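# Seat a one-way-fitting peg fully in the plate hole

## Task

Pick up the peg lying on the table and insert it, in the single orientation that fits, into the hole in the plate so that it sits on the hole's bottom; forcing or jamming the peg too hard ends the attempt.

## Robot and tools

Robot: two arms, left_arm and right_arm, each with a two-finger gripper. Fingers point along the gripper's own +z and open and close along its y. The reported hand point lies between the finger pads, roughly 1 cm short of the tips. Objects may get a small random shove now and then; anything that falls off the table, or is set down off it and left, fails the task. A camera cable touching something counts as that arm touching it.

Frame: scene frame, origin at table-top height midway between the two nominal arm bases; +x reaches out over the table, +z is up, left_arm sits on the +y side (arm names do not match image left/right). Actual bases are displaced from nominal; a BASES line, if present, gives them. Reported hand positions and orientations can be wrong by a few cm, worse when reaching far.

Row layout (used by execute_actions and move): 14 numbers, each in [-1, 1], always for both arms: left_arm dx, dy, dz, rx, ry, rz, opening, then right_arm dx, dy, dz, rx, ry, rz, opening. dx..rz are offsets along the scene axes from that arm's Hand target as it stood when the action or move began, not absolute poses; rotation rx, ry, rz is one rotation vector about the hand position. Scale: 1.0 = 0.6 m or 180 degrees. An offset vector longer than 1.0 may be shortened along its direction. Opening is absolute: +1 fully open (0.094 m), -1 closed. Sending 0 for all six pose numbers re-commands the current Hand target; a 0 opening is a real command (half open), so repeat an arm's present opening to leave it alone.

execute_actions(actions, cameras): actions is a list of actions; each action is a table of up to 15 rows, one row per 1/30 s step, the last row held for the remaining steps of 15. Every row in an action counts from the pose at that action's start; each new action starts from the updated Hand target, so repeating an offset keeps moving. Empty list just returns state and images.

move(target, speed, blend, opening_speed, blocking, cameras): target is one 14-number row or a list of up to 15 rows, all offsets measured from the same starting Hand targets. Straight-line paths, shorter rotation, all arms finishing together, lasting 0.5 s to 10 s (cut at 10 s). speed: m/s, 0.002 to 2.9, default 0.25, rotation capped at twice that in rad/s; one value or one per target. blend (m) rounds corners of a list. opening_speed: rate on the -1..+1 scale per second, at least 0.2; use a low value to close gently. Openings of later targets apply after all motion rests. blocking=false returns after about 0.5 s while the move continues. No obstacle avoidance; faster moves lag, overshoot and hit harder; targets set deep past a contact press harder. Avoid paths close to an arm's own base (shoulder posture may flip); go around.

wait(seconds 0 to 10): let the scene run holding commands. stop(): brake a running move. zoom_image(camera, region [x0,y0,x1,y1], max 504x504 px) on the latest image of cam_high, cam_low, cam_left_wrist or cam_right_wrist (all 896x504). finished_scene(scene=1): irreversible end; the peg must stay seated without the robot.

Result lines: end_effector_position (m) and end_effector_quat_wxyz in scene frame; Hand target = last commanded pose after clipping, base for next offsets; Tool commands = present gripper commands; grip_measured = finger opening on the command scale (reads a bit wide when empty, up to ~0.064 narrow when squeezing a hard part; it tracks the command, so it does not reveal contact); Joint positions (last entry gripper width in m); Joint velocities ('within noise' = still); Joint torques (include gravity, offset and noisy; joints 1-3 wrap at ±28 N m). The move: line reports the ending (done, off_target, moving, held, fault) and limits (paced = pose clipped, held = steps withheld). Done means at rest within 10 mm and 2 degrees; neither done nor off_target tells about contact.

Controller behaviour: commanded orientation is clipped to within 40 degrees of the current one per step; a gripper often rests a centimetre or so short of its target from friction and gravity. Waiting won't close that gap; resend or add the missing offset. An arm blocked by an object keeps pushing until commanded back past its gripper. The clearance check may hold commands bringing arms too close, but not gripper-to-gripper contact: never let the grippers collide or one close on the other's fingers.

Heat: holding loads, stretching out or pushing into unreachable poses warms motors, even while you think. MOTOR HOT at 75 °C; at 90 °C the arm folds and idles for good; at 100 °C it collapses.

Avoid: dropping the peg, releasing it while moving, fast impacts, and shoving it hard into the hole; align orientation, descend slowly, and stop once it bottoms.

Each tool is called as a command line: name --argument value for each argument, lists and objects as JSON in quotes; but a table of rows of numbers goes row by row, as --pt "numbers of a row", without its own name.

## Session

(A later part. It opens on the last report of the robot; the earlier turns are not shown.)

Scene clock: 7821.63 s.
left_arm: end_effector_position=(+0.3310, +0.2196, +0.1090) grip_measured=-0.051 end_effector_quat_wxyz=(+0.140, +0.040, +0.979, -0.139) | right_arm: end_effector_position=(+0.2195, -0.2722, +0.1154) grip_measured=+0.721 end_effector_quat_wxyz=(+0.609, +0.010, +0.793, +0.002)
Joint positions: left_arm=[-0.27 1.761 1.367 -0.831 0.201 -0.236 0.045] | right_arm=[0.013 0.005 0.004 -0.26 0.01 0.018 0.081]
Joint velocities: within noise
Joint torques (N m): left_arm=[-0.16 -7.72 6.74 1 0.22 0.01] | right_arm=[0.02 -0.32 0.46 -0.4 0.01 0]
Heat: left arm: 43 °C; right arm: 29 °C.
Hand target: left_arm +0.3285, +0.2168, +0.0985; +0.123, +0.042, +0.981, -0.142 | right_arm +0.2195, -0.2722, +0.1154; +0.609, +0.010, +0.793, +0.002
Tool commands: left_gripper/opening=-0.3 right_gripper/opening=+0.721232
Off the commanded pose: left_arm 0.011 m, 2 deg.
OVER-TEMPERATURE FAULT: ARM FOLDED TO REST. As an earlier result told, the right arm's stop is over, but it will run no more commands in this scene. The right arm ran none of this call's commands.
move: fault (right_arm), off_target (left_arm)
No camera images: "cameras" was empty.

move --target '[0, 0.0012, 0.0075, 0, 0, 0, -0.3, 0, 0, 0, 0, 0, 0, 0.721232]' --speed 0.03 --cameras '[]'

move --target '[0, 0, 0, 0, 0, 0, 0.45, 0, 0, 0, 0, 0, 0, 0.721232]' --speed 0.03 --opening_speed 0.3 --cameras '["cam_left_wrist", "cam_low"]'

Scene clock: 7837.00 s.
left_arm: end_effector_position=(+0.3310, +0.2196, +0.1094) grip_measured=-0.051 end_effector_quat_wxyz=(+0.140, +0.040, +0.979, -0.139) | right_arm: end_effector_position=(+0.2195, -0.2722, +0.1154) grip_measured=+0.721 end_effector_quat_wxyz=(+0.609, +0.010, +0.793, +0.002)
Joint positions: left_arm=[-0.27 1.761 1.369 -0.834 0.201 -0.236 0.045] | right_arm=[0.013 0.005 0.004 -0.26 0.01 0.018 0.081]
Joint velocities: within noise
Joint torques (N m): left_arm=[0.01 -8.05 7.66 0.87 0.22 0.04] | right_arm=[0.02 -0.32 0.46 -0.4 0.02 0]
Heat: left arm: 43 °C; right arm: 29 °C.
Hand target: left_arm +0.3285, +0.2175, +0.1030; +0.123, +0.042, +0.981, -0.142 | right_arm +0.2195, -0.2722, +0.1154; +0.609, +0.010, +0.793, +0.002
Tool commands: left_gripper/opening=-0.3 right_gripper/opening=+0.721232
Off the commanded pose: left_arm 0.007 m, 2 deg.
OVER-TEMPERATURE FAULT: ARM FOLDED TO REST. As an earlier result told, the right arm's stop is over, but it will run no more commands in this scene. The right arm ran none of this call's commands.
move: fault (right_arm)
No camera images: "cameras" was empty.

Scene clock: 7839.70 s.
left_arm: end_effector_position=(+0.3304, +0.2186, +0.1091) grip_measured=+0.448 end_effector_quat_wxyz=(+0.138, +0.040, +0.979, -0.142) | right_arm: end_effector_position=(+0.2195, -0.2722, +0.1154) grip_measured=+0.721 end_effector_quat_wxyz=(+0.609, +0.010, +0.793, +0.002)
Joint positions: left_arm=[-0.27 1.762 1.369 -0.835 0.207 -0.236 0.068] | right_arm=[0.013 0.005 0.004 -0.26 0.01 0.018 0.081]
Joint velocities: within noise
Joint torques (N m): left_arm=[0.02 -8.14 7.66 0.87 0.18 0.05] | right_arm=[0.02 -0.32 0.46 -0.4 0.01 0]
Heat: left arm: 43 °C; right arm: 29 °C.
Hand target: left_arm +0.3285, +0.2175, +0.1030; +0.123, +0.042, +0.981, -0.142 | right_arm +0.2195, -0.2722, +0.1154; +0.609, +0.010, +0.793, +0.002
Tool commands: left_gripper/opening=+0.45 right_gripper/opening=+0.721232
Off the commanded pose: left_arm 0.006 m, 2 deg.
OVER-TEMPERATURE FAULT: ARM FOLDED TO REST. As an earlier result told, the right arm's stop is over, but it will run no more commands in this scene. The right arm ran none of this call's commands.
move: fault (right_arm)
Images, in order (width x height): cam_low 896x504, cam_left_wrist 896x504.

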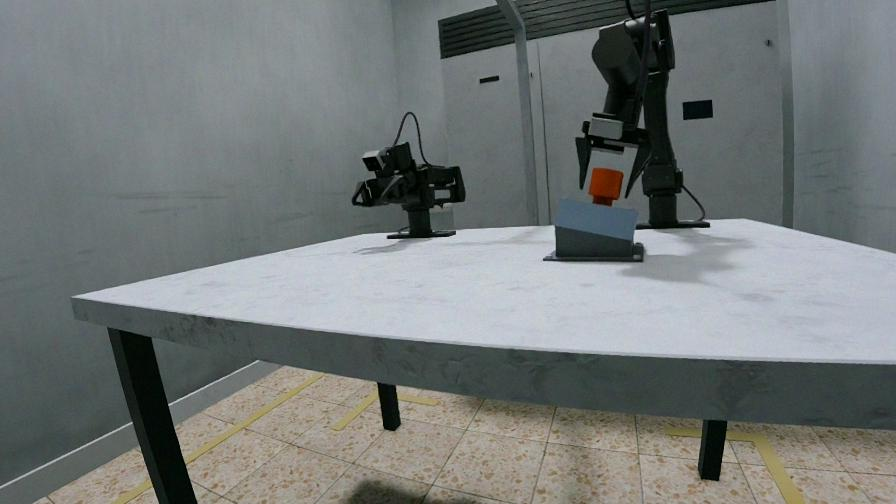

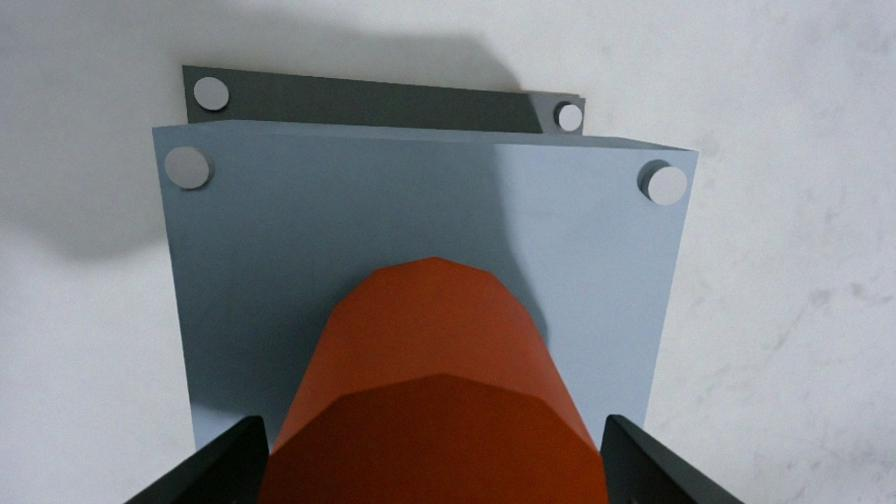

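zoom_image --camera "cam_low" --region '[580, 160, 640, 215]'

Scaled by 8.400 from the camera's 896x504 image, which has a finer 1280x720 frame.

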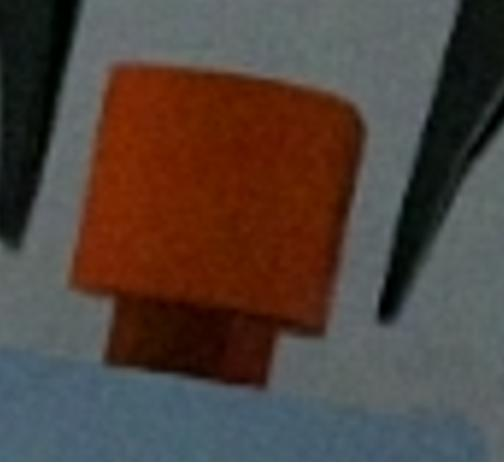

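move --target '[-0.0005, 0.0183, 0.0900, 0, 0, 0, 0.45, 0, 0, 0, 0, 0, 0, 0.721232]' --speed 0.06 --cameras '["cam_left_wrist", "cam_low"]'

zoom_image --camera "cam_low" --region '[580, 160, 640, 215]'

Scene clock: 7911.93 s.
left_arm: end_effector_position=(+0.3276, +0.2268, +0.1500) grip_measured=+0.448 end_effector_quat_wxyz=(+0.123, +0.042, +0.982, -0.139) | right_arm: end_effector_position=(+0.2195, -0.2722, +0.1154) grip_measured=+0.721 end_effector_quat_wxyz=(+0.609, +0.010, +0.793, +0.002)
Joint positions: left_arm=[-0.249 1.762 1.542 -1.044 0.215 -0.209 0.068] | right_arm=[0.013 0.005 0.004 -0.26 0.01 0.018 0.081]
Joint velocities: within noise
Joint torques (N m): left_arm=[0.65 -10.06 8.83 0.75 0.18 0.05] | right_arm=[0.02 -0.32 0.46 -0.4 0.02 0]
Heat: left arm: 41 °C; right arm: 29 °C.
Hand target: left_arm +0.3282, +0.2285, +0.1570; +0.123, +0.042, +0.981, -0.142 | right_arm +0.2195, -0.2722, +0.1154; +0.609, +0.010, +0.793, +0.002
Tool commands: left_gripper/opening=+0.45 right_gripper/opening=+0.721232
Off the commanded pose: left_arm 0.007 m, 0 deg.
OVER-TEMPERATURE FAULT: ARM FOLDED TO REST. As an earlier result told, the right arm's stop is over, but it will run no more commands in this scene. The right arm ran none of this call's commands.
move: fault (right_arm)
Images, in order (width x height): cam_low 896x504, cam_left_wrist 896x504.

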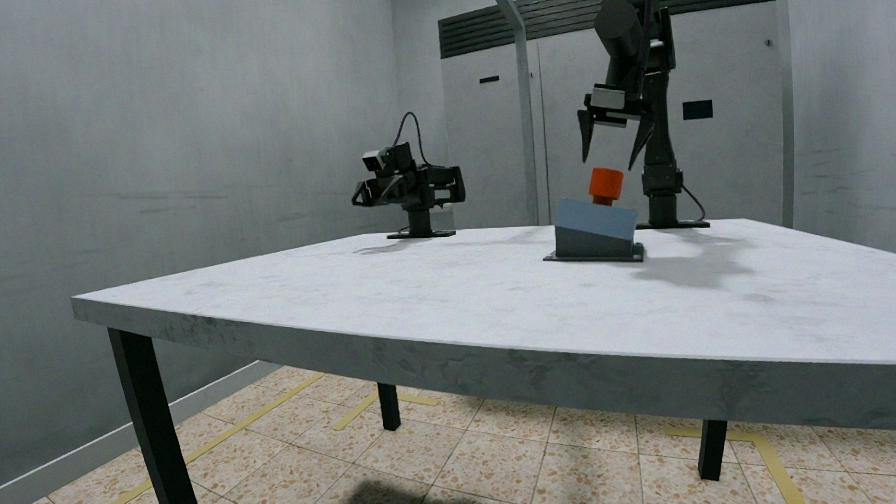

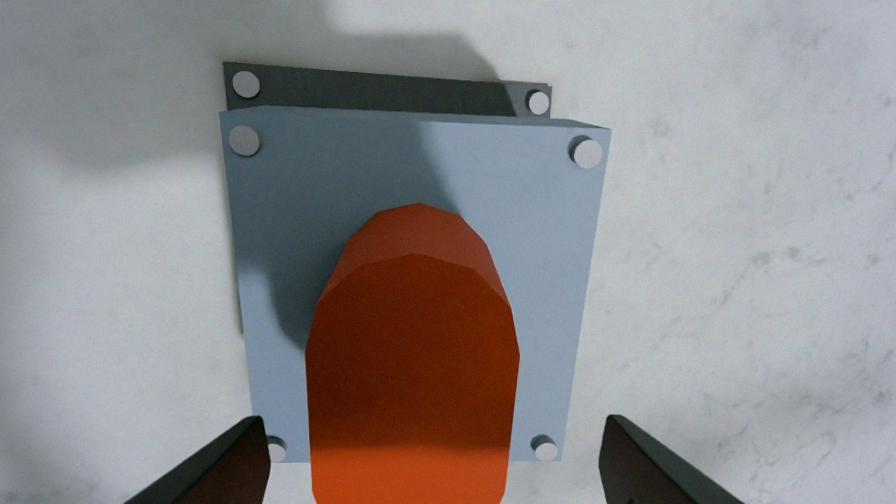

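Scaled by 8.400 from the camera's 896x504 image, which has a finer 1280x720 frame.

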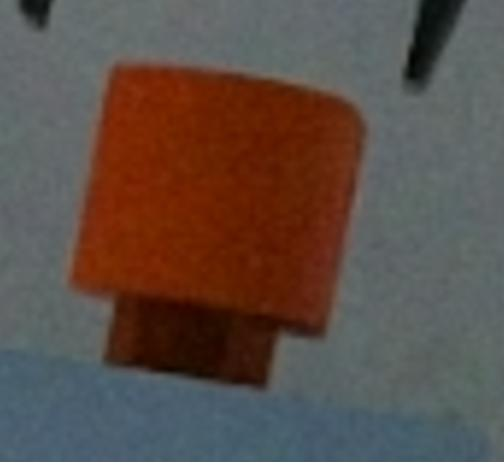

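zoom_image --camera "cam_left_wrist" --region '[200, 50, 320, 170]'

zoom_image --camera "cam_left_wrist" --region '[540, 60, 660, 180]'

zoom_image --camera "cam_left_wrist" --region '[490, 384, 610, 504]'

zoom_image --camera "cam_left_wrist" --region '[280, 180, 540, 380]'

Scaled by 4.200 from the camera's 896x504 image, which has a finer 1280x720 frame.

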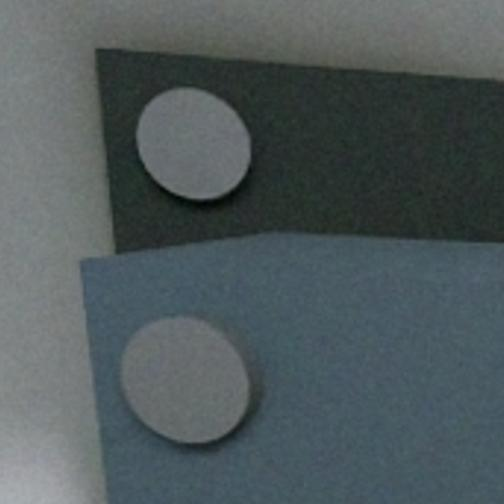

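Scaled by 4.200 from the camera's 896x504 image, which has a finer 1280x720 frame.

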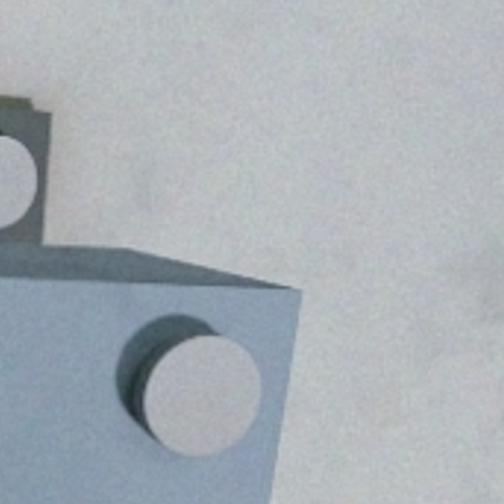

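Scaled by 4.200 from the camera's 896x504 image, which has a finer 1280x720 frame.

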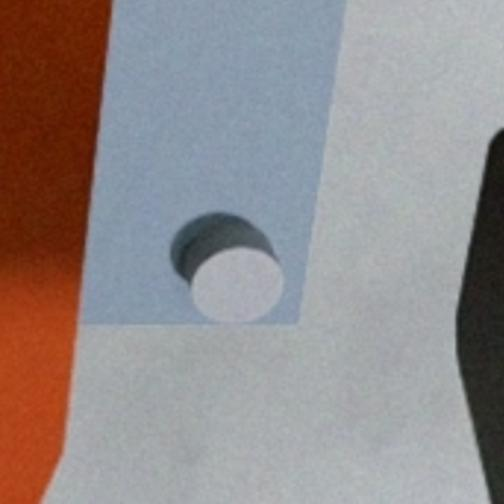

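Scaled by 1.938 from the camera's 896x504 image, which has a finer 1280x720 frame.

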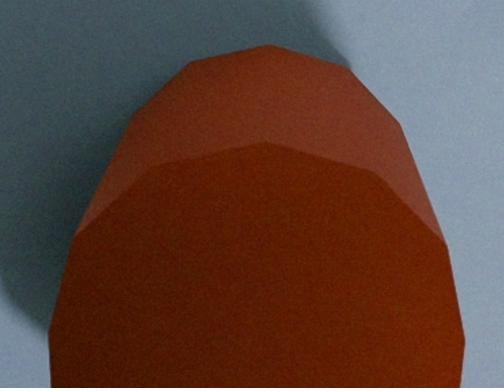

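move --pt "-0.0002 0.0040 0.0197 0 0 0 0.45 0 0 0 0 0 0 0.721232" --pt "-0.0059 0.0113 0.0182 0 0 0 -0.9 0 0 0 0 0 0 0.721232" --speed 0.05 --opening_speed 1.0 --cameras '["cam_left_wrist", "cam_low"]'

Scene clock: 8051.70 s.
left_arm: end_effector_position=(+0.3288, +0.2327, +0.1610) grip_measured=-0.898 end_effector_quat_wxyz=(+0.124, +0.042, +0.982, -0.139) | right_arm: end_effector_position=(+0.2195, -0.2722, +0.1154) grip_measured=+0.721 end_effector_quat_wxyz=(+0.609, +0.010, +0.793, +0.002)
Joint positions: left_arm=[-0.231 1.762 1.585 -1.089 0.221 -0.192 0.005] | right_arm=[0.013 0.005 0.004 -0.26 0.01 0.018 0.081]
Joint velocities: within noise
Joint torques (N m): left_arm=[0.59 -11.41 7.34 0.75 0.19 0.06] | right_arm=[0.01 -0.32 0.46 -0.4 0.01 0]
Heat: left arm: 44 °C; right arm: 29 °C.
Hand target: left_arm +0.3247, +0.2353, +0.1680; +0.123, +0.042, +0.981, -0.142 | right_arm +0.2195, -0.2722, +0.1154; +0.609, +0.010, +0.793, +0.002
Tool commands: left_gripper/opening=-0.9 right_gripper/opening=+0.721232
Off the commanded pose: left_arm 0.008 m, 0 deg.
OVER-TEMPERATURE FAULT: ARM FOLDED TO REST. As an earlier result told, the right arm's stop is over, but it will run no more commands in this scene. The right arm ran none of this call's commands.
move: fault (right_arm)
Images, in order (width x height): cam_low 896x504, cam_left_wrist 896x504.

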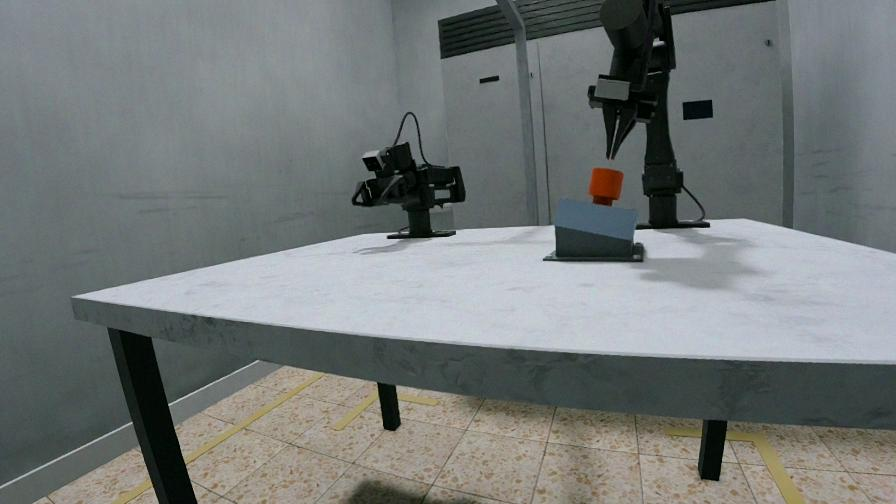

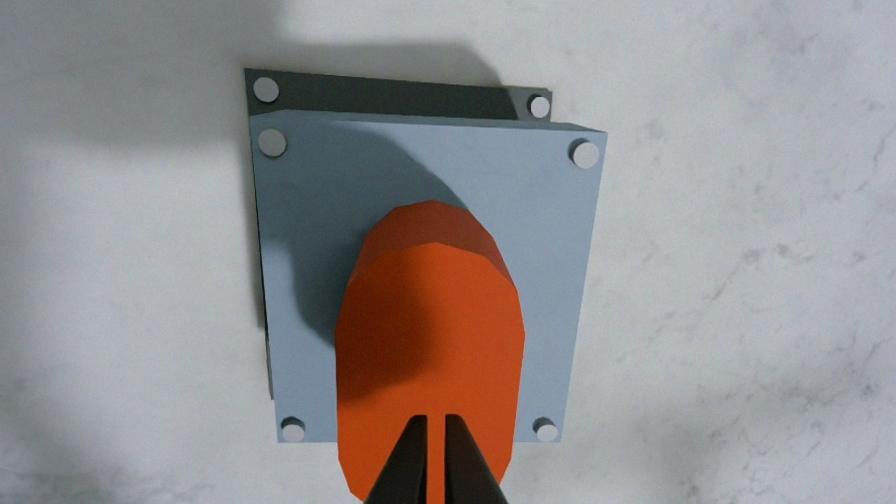

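move --target '[-0.0080, -0.0113, -0.0500, 0, 0, 0, -0.9, 0, 0, 0, 0, 0, 0, 0.721232]' --speed 0.04 --cameras '["cam_left_wrist", "cam_low"]'

Scene clock: 8092.07 s.
left_arm: end_effector_position=(+0.3269, +0.2324, +0.1412) grip_measured=-0.898 end_effector_quat_wxyz=(+0.128, +0.038, +0.981, -0.141) | right_arm: end_effector_position=(+0.2195, -0.2722, +0.1154) grip_measured=+0.721 end_effector_quat_wxyz=(+0.609, +0.010, +0.793, +0.002)
Joint positions: left_arm=[-0.233 1.745 1.483 -0.994 0.222 -0.201 0.005] | right_arm=[0.013 0.005 0.004 -0.26 0.01 0.018 0.081]
Joint velocities: within noise
Joint torques (N m): left_arm=[-1.01 -11.11 4.77 1.06 0.12 -0.03] | right_arm=[0.02 -0.32 0.44 -0.4 0.02 0]
Heat: left arm: 45 °C; right arm: 29 °C.
Hand target: left_arm +0.3199, +0.2284, +0.1380; +0.123, +0.042, +0.981, -0.142 | right_arm +0.2195, -0.2722, +0.1154; +0.609, +0.010, +0.793, +0.002
Tool commands: left_gripper/opening=-0.9 right_gripper/opening=+0.721232
Off the commanded pose: left_arm 0.009 m, 1 deg.
OVER-TEMPERATURE FAULT: ARM FOLDED TO REST. As an earlier result told, the right arm's stop is over, but it will run no more commands in this scene. The right arm ran none of this call's commands.
move: fault (right_arm)
Images, in order (width x height): cam_low 896x504, cam_left_wrist 896x504.

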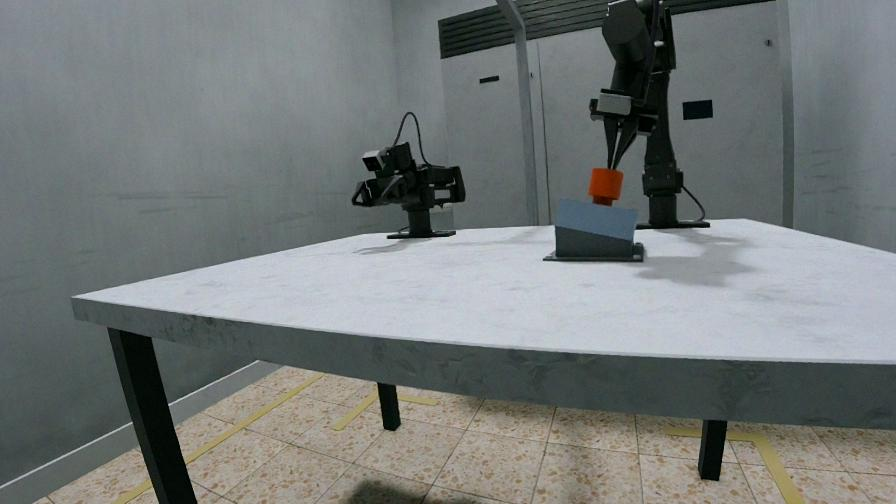

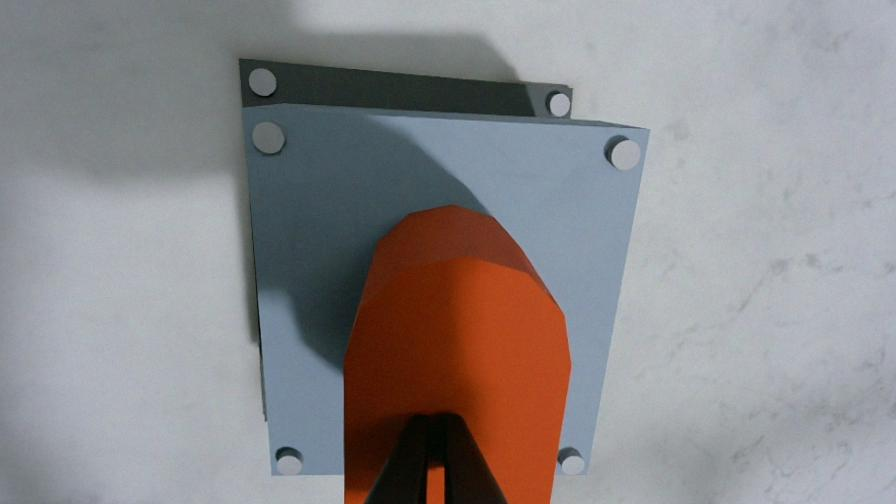

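move --target '[-0.0008, -0.0085, -0.0118, 0, 0, 0, -0.9, 0, 0, 0, 0, 0, 0, 0.721232]' --speed 0.02 --cameras '["cam_left_wrist", "cam_low"]'

zoom_image --camera "cam_low" --region '[580, 150, 640, 215]'

Scene clock: 8103.63 s.
left_arm: end_effector_position=(+0.3266, +0.2320, +0.1410) grip_measured=-0.898 end_effector_quat_wxyz=(+0.135, +0.035, +0.981, -0.138) | right_arm: end_effector_position=(+0.2195, -0.2722, +0.1154) grip_measured=+0.721 end_effector_quat_wxyz=(+0.609, +0.010, +0.793, +0.002)
Joint positions: left_arm=[-0.24 1.732 1.465 -0.975 0.209 -0.215 0.005] | right_arm=[0.013 0.005 0.004 -0.26 0.01 0.018 0.081]
Joint velocities: within noise
Joint torques (N m): left_arm=[-1.54 -9.52 4.3 1.17 0.17 -0.08] | right_arm=[0.02 -0.32 0.44 -0.4 0.02 0]
Heat: left arm: 46 °C; right arm: 29 °C.
Hand target: left_arm +0.3194, +0.2235, +0.1308; +0.123, +0.042, +0.981, -0.142 | right_arm +0.2195, -0.2722, +0.1154; +0.609, +0.010, +0.793, +0.002
Tool commands: left_gripper/opening=-0.9 right_gripper/opening=+0.721232
Off the commanded pose: left_arm 0.015 m, 2 deg.
OVER-TEMPERATURE FAULT: ARM FOLDED TO REST. As an earlier result told, the right arm's stop is over, but it will run no more commands in this scene. The right arm ran none of this call's commands.
move: fault (right_arm), off_target (left_arm)
Images, in order (width x height): cam_low 896x504, cam_left_wrist 896x504.

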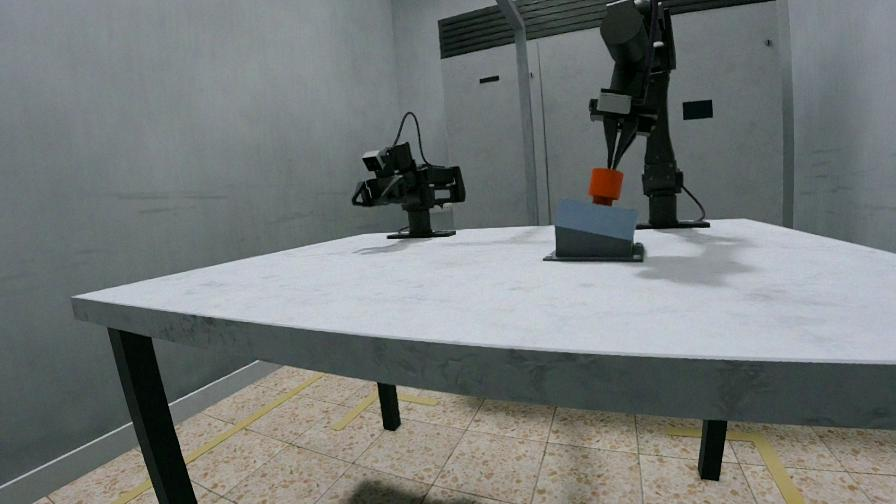

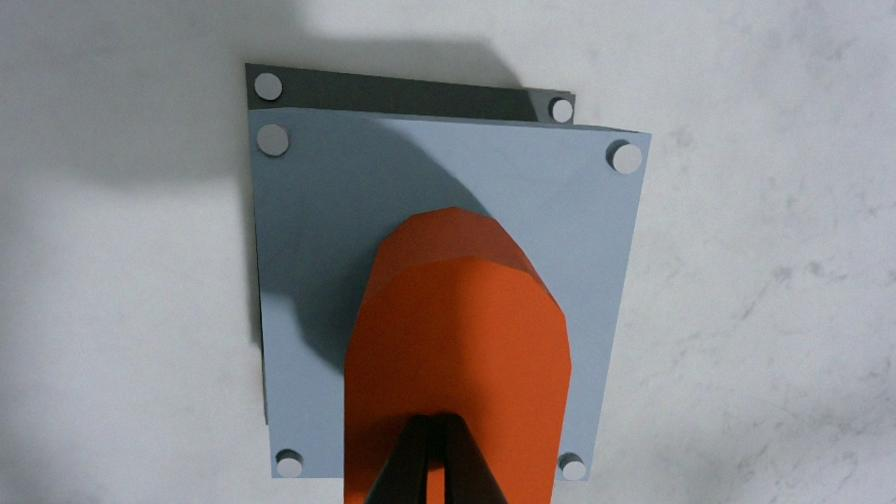

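Scaled by 7.754 from the camera's 896x504 image, which has a finer 1280x720 frame.

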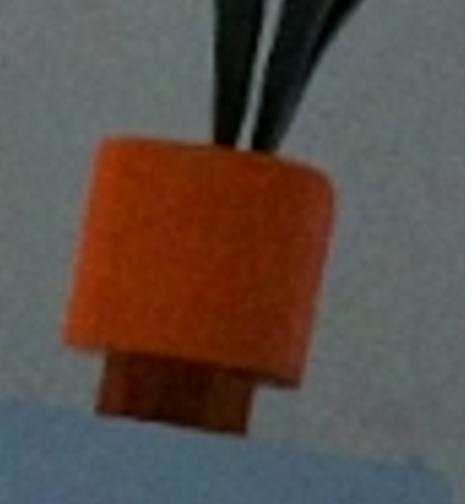

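move --target '[0.005, 0.0030, -0.0163, 0, 0, 0, -0.9, 0, 0, 0, 0, 0, 0, 0.721232]' --speed 0.02 --cameras '[]'

Scene clock: 8109.13 s.
left_arm: end_effector_position=(+0.3266, +0.2319, +0.1408) grip_measured=-0.898 end_effector_quat_wxyz=(+0.141, +0.035, +0.980, -0.139) | right_arm: end_effector_position=(+0.2195, -0.2722, +0.1154) grip_measured=+0.721 end_effector_quat_wxyz=(+0.609, +0.010, +0.793, +0.002)
Joint positions: left_arm=[-0.24 1.721 1.448 -0.956 0.209 -0.216 0.005] | right_arm=[0.013 0.005 0.004 -0.26 0.01 0.018 0.081]
Joint velocities: within noise
Joint torques (N m): left_arm=[-1.01 -7.58 3.77 1.35 0.22 0.03] | right_arm=[0.02 -0.32 0.44 -0.39 0.02 0]
Heat: left arm: 47 °C; right arm: 29 °C.
Hand target: left_arm +0.3224, +0.2252, +0.1210; +0.123, +0.042, +0.981, -0.142 | right_arm +0.2195, -0.2722, +0.1154; +0.609, +0.010, +0.793, +0.002
Tool commands: left_gripper/opening=-0.9 right_gripper/opening=+0.721232
Off the commanded pose: left_arm 0.021 m, 2 deg.
OVER-TEMPERATURE FAULT: ARM FOLDED TO REST. As an earlier result told, the right arm's stop is over, but it will run no more commands in this scene. The right arm ran none of this call's commands.
move: fault (right_arm), off_target (left_arm)
No camera images: "cameras" was empty.

move --pt "0.002 0 -0.0100 0 0 0 -0.9 0 0 0 0 0 0 0.721232" --pt "0.010 0 -0.0100 0 0 0 -0.9 0 0 0 0 0 0 0.721232" --pt "-0.006 0 -0.0100 0 0 0 -0.9 0 0 0 0 0 0 0.721232" --pt "0.002 0 -0.0100 0 0 0 -0.9 0 0 0 0 0 0 0.721232" --speed 0.02 --cameras '["cam_left_wrist"]'

Scene clock: 8174.33 s.
left_arm: end_effector_position=(+0.3261, +0.2320, +0.1410) grip_measured=-0.898 end_effector_quat_wxyz=(+0.151, +0.036, +0.978, -0.141) | right_arm: end_effector_position=(+0.2195, -0.2722, +0.1154) grip_measured=+0.721 end_effector_quat_wxyz=(+0.609, +0.010, +0.793, +0.002)
Joint positions: left_arm=[-0.24 1.701 1.419 -0.926 0.209 -0.216 0.005] | right_arm=[0.013 0.005 0.004 -0.26 0.01 0.018 0.081]
Joint velocities: within noise
Joint torques (N m): left_arm=[-0.91 -5.41 4.57 1.29 0.21 0.03] | right_arm=[0.02 -0.32 0.46 -0.4 0.01 0]
Heat: left arm: 46 °C; right arm: 29 °C.
Hand target: left_arm +0.3236, +0.2252, +0.1150; +0.123, +0.042, +0.981, -0.142 | right_arm +0.2195, -0.2722, +0.1154; +0.609, +0.010, +0.793, +0.002
Tool commands: left_gripper/opening=-0.9 right_gripper/opening=+0.721232
Off the commanded pose: left_arm 0.027 m, 3 deg.
OVER-TEMPERATURE FAULT: ARM FOLDED TO REST. As an earlier result told, the right arm's stop is over, but it will run no more commands in this scene. The right arm ran none of this call's commands.
move: fault (right_arm), off_target (left_arm)
Images, in order (width x height): cam_left_wrist 896x504.

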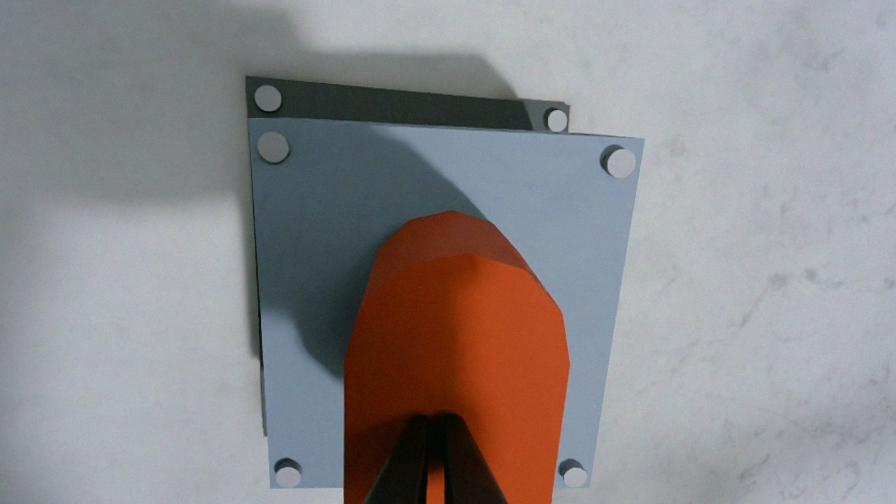

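move --pt "-0.0003 0.0083 0.0408 0 0 0 -0.9 0 0 0 0 0 0 0.721232" --pt "-0.0010 0.0280 0.1400 0 0 0 -0.9 0 0 0 0 0 0 0.721232" --speed '[0.04, 0.08]' --cameras '["cam_left_wrist", "cam_low", "cam_high"]'

zoom_image --camera "cam_low" --region '[580, 160, 640, 215]'

Scene clock: 8185.47 s.
left_arm: end_effector_position=(+0.3222, +0.2407, +0.2009) grip_measured=-0.898 end_effector_quat_wxyz=(+0.135, +0.043, +0.980, -0.141) | right_arm: end_effector_position=(+0.2195, -0.2722, +0.1154) grip_measured=+0.721 end_effector_quat_wxyz=(+0.609, +0.010, +0.793, +0.002)
Joint positions: left_arm=[-0.213 1.73 1.702 -1.218 0.226 -0.174 0.005] | right_arm=[0.013 0.005 0.004 -0.26 0.01 0.018 0.081]
Joint velocities: within noise
Joint torques (N m): left_arm=[0.62 -7.62 8.57 0.77 0.2 0.08] | right_arm=[0.02 -0.31 0.46 -0.4 0.01 0]
Heat: left arm: 44 °C; right arm: 29 °C.
Hand target: left_arm +0.3229, +0.2421, +0.1990; +0.123, +0.042, +0.981, -0.142 | right_arm +0.2195, -0.2722, +0.1154; +0.609, +0.010, +0.793, +0.002
Tool commands: left_gripper/opening=-0.9 right_gripper/opening=+0.721232
Off the commanded pose: left_arm 0.002 m, 1 deg.
OVER-TEMPERATURE FAULT: ARM FOLDED TO REST. As an earlier result told, the right arm's stop is over, but it will run no more commands in this scene. The right arm ran none of this call's commands.
move: fault (right_arm)
Images, in order (width x height): cam_high 896x504, cam_low 896x504, cam_left_wrist 896x504.

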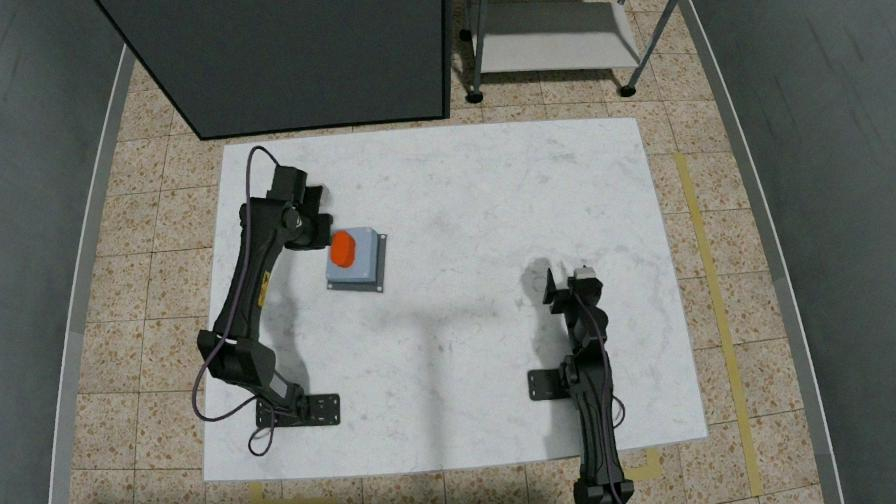

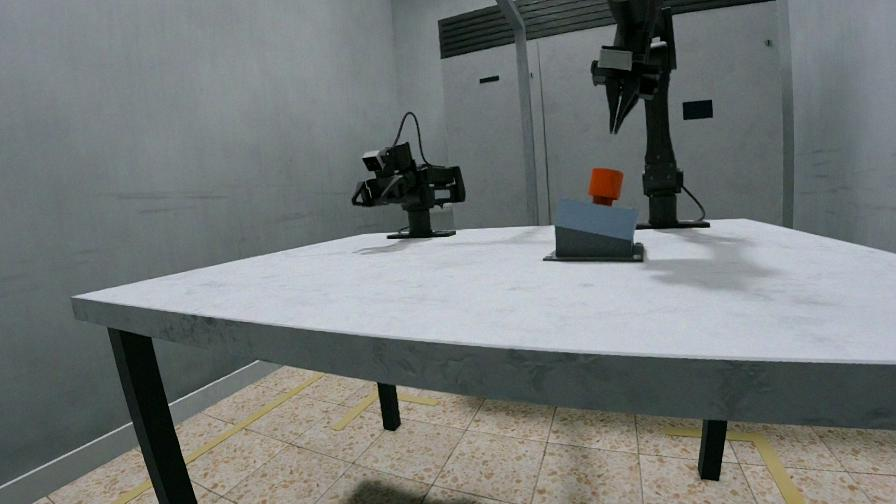

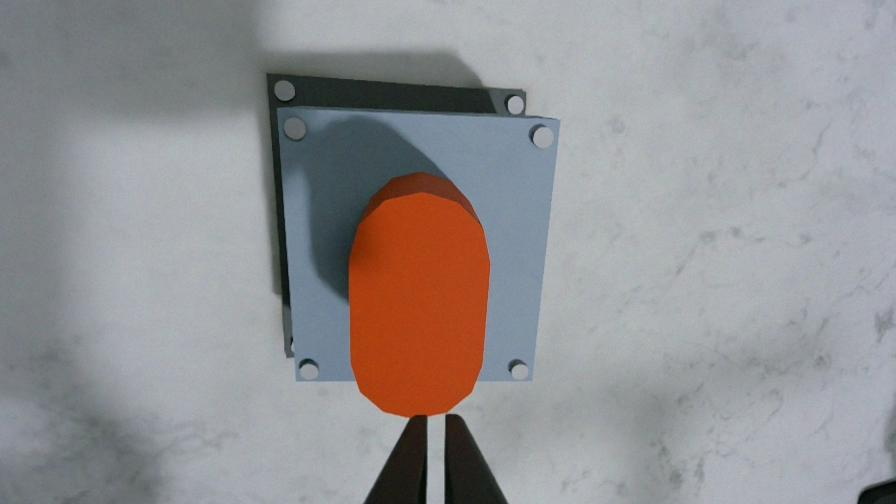

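Scaled by 8.400 from the camera's 896x504 image, which has a finer 1280x720 frame.

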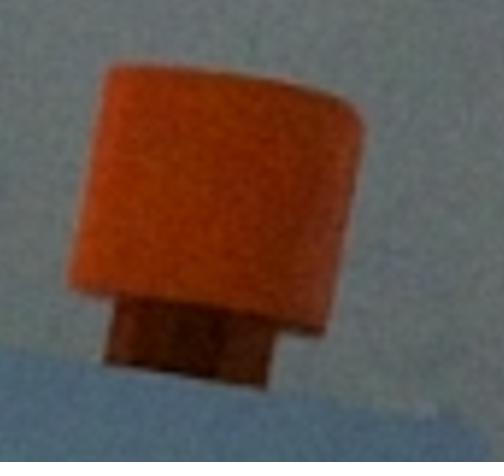

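zoom_image --camera "cam_left_wrist" --region '[250, 80, 410, 240]'

zoom_image --camera "cam_left_wrist" --region '[410, 80, 570, 240]'

zoom_image --camera "cam_left_wrist" --region '[270, 300, 410, 440]'

zoom_image --camera "cam_left_wrist" --region '[410, 300, 550, 440]'

Scaled by 3.150 from the camera's 896x504 image, which has a finer 1280x720 frame.

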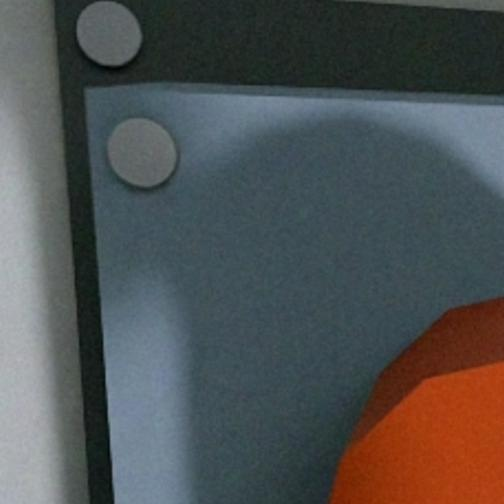

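Scaled by 3.150 from the camera's 896x504 image, which has a finer 1280x720 frame.

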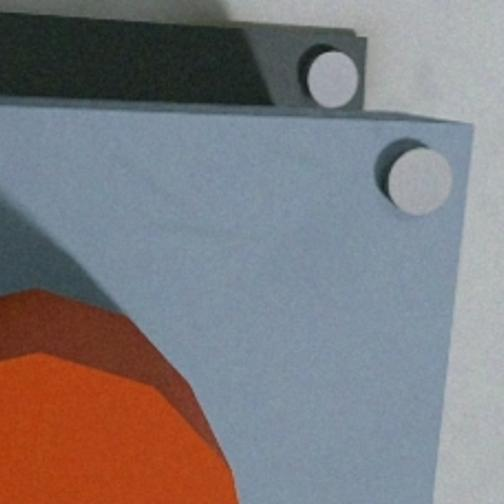

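Scaled by 3.600 from the camera's 896x504 image, which has a finer 1280x720 frame.

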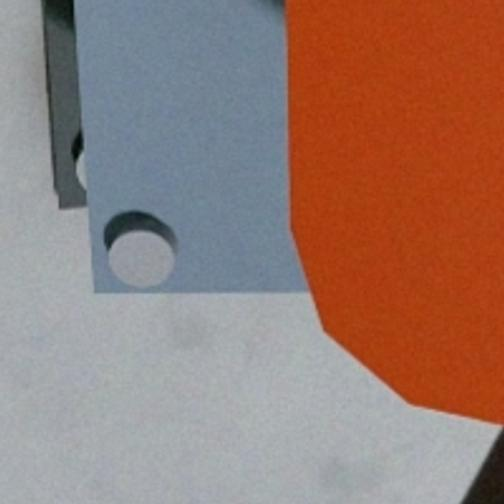

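Scaled by 3.600 from the camera's 896x504 image, which has a finer 1280x720 frame.

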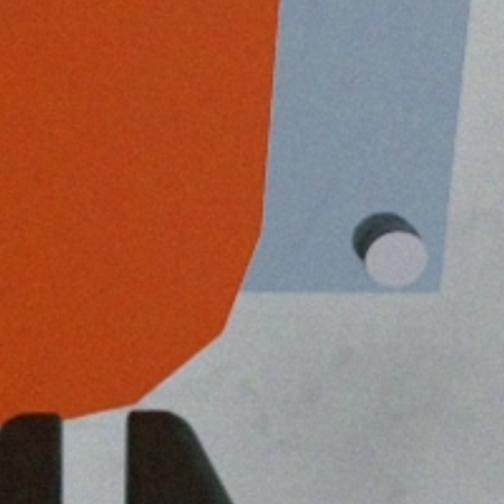

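finished_scene

The scene is finished: the task was done.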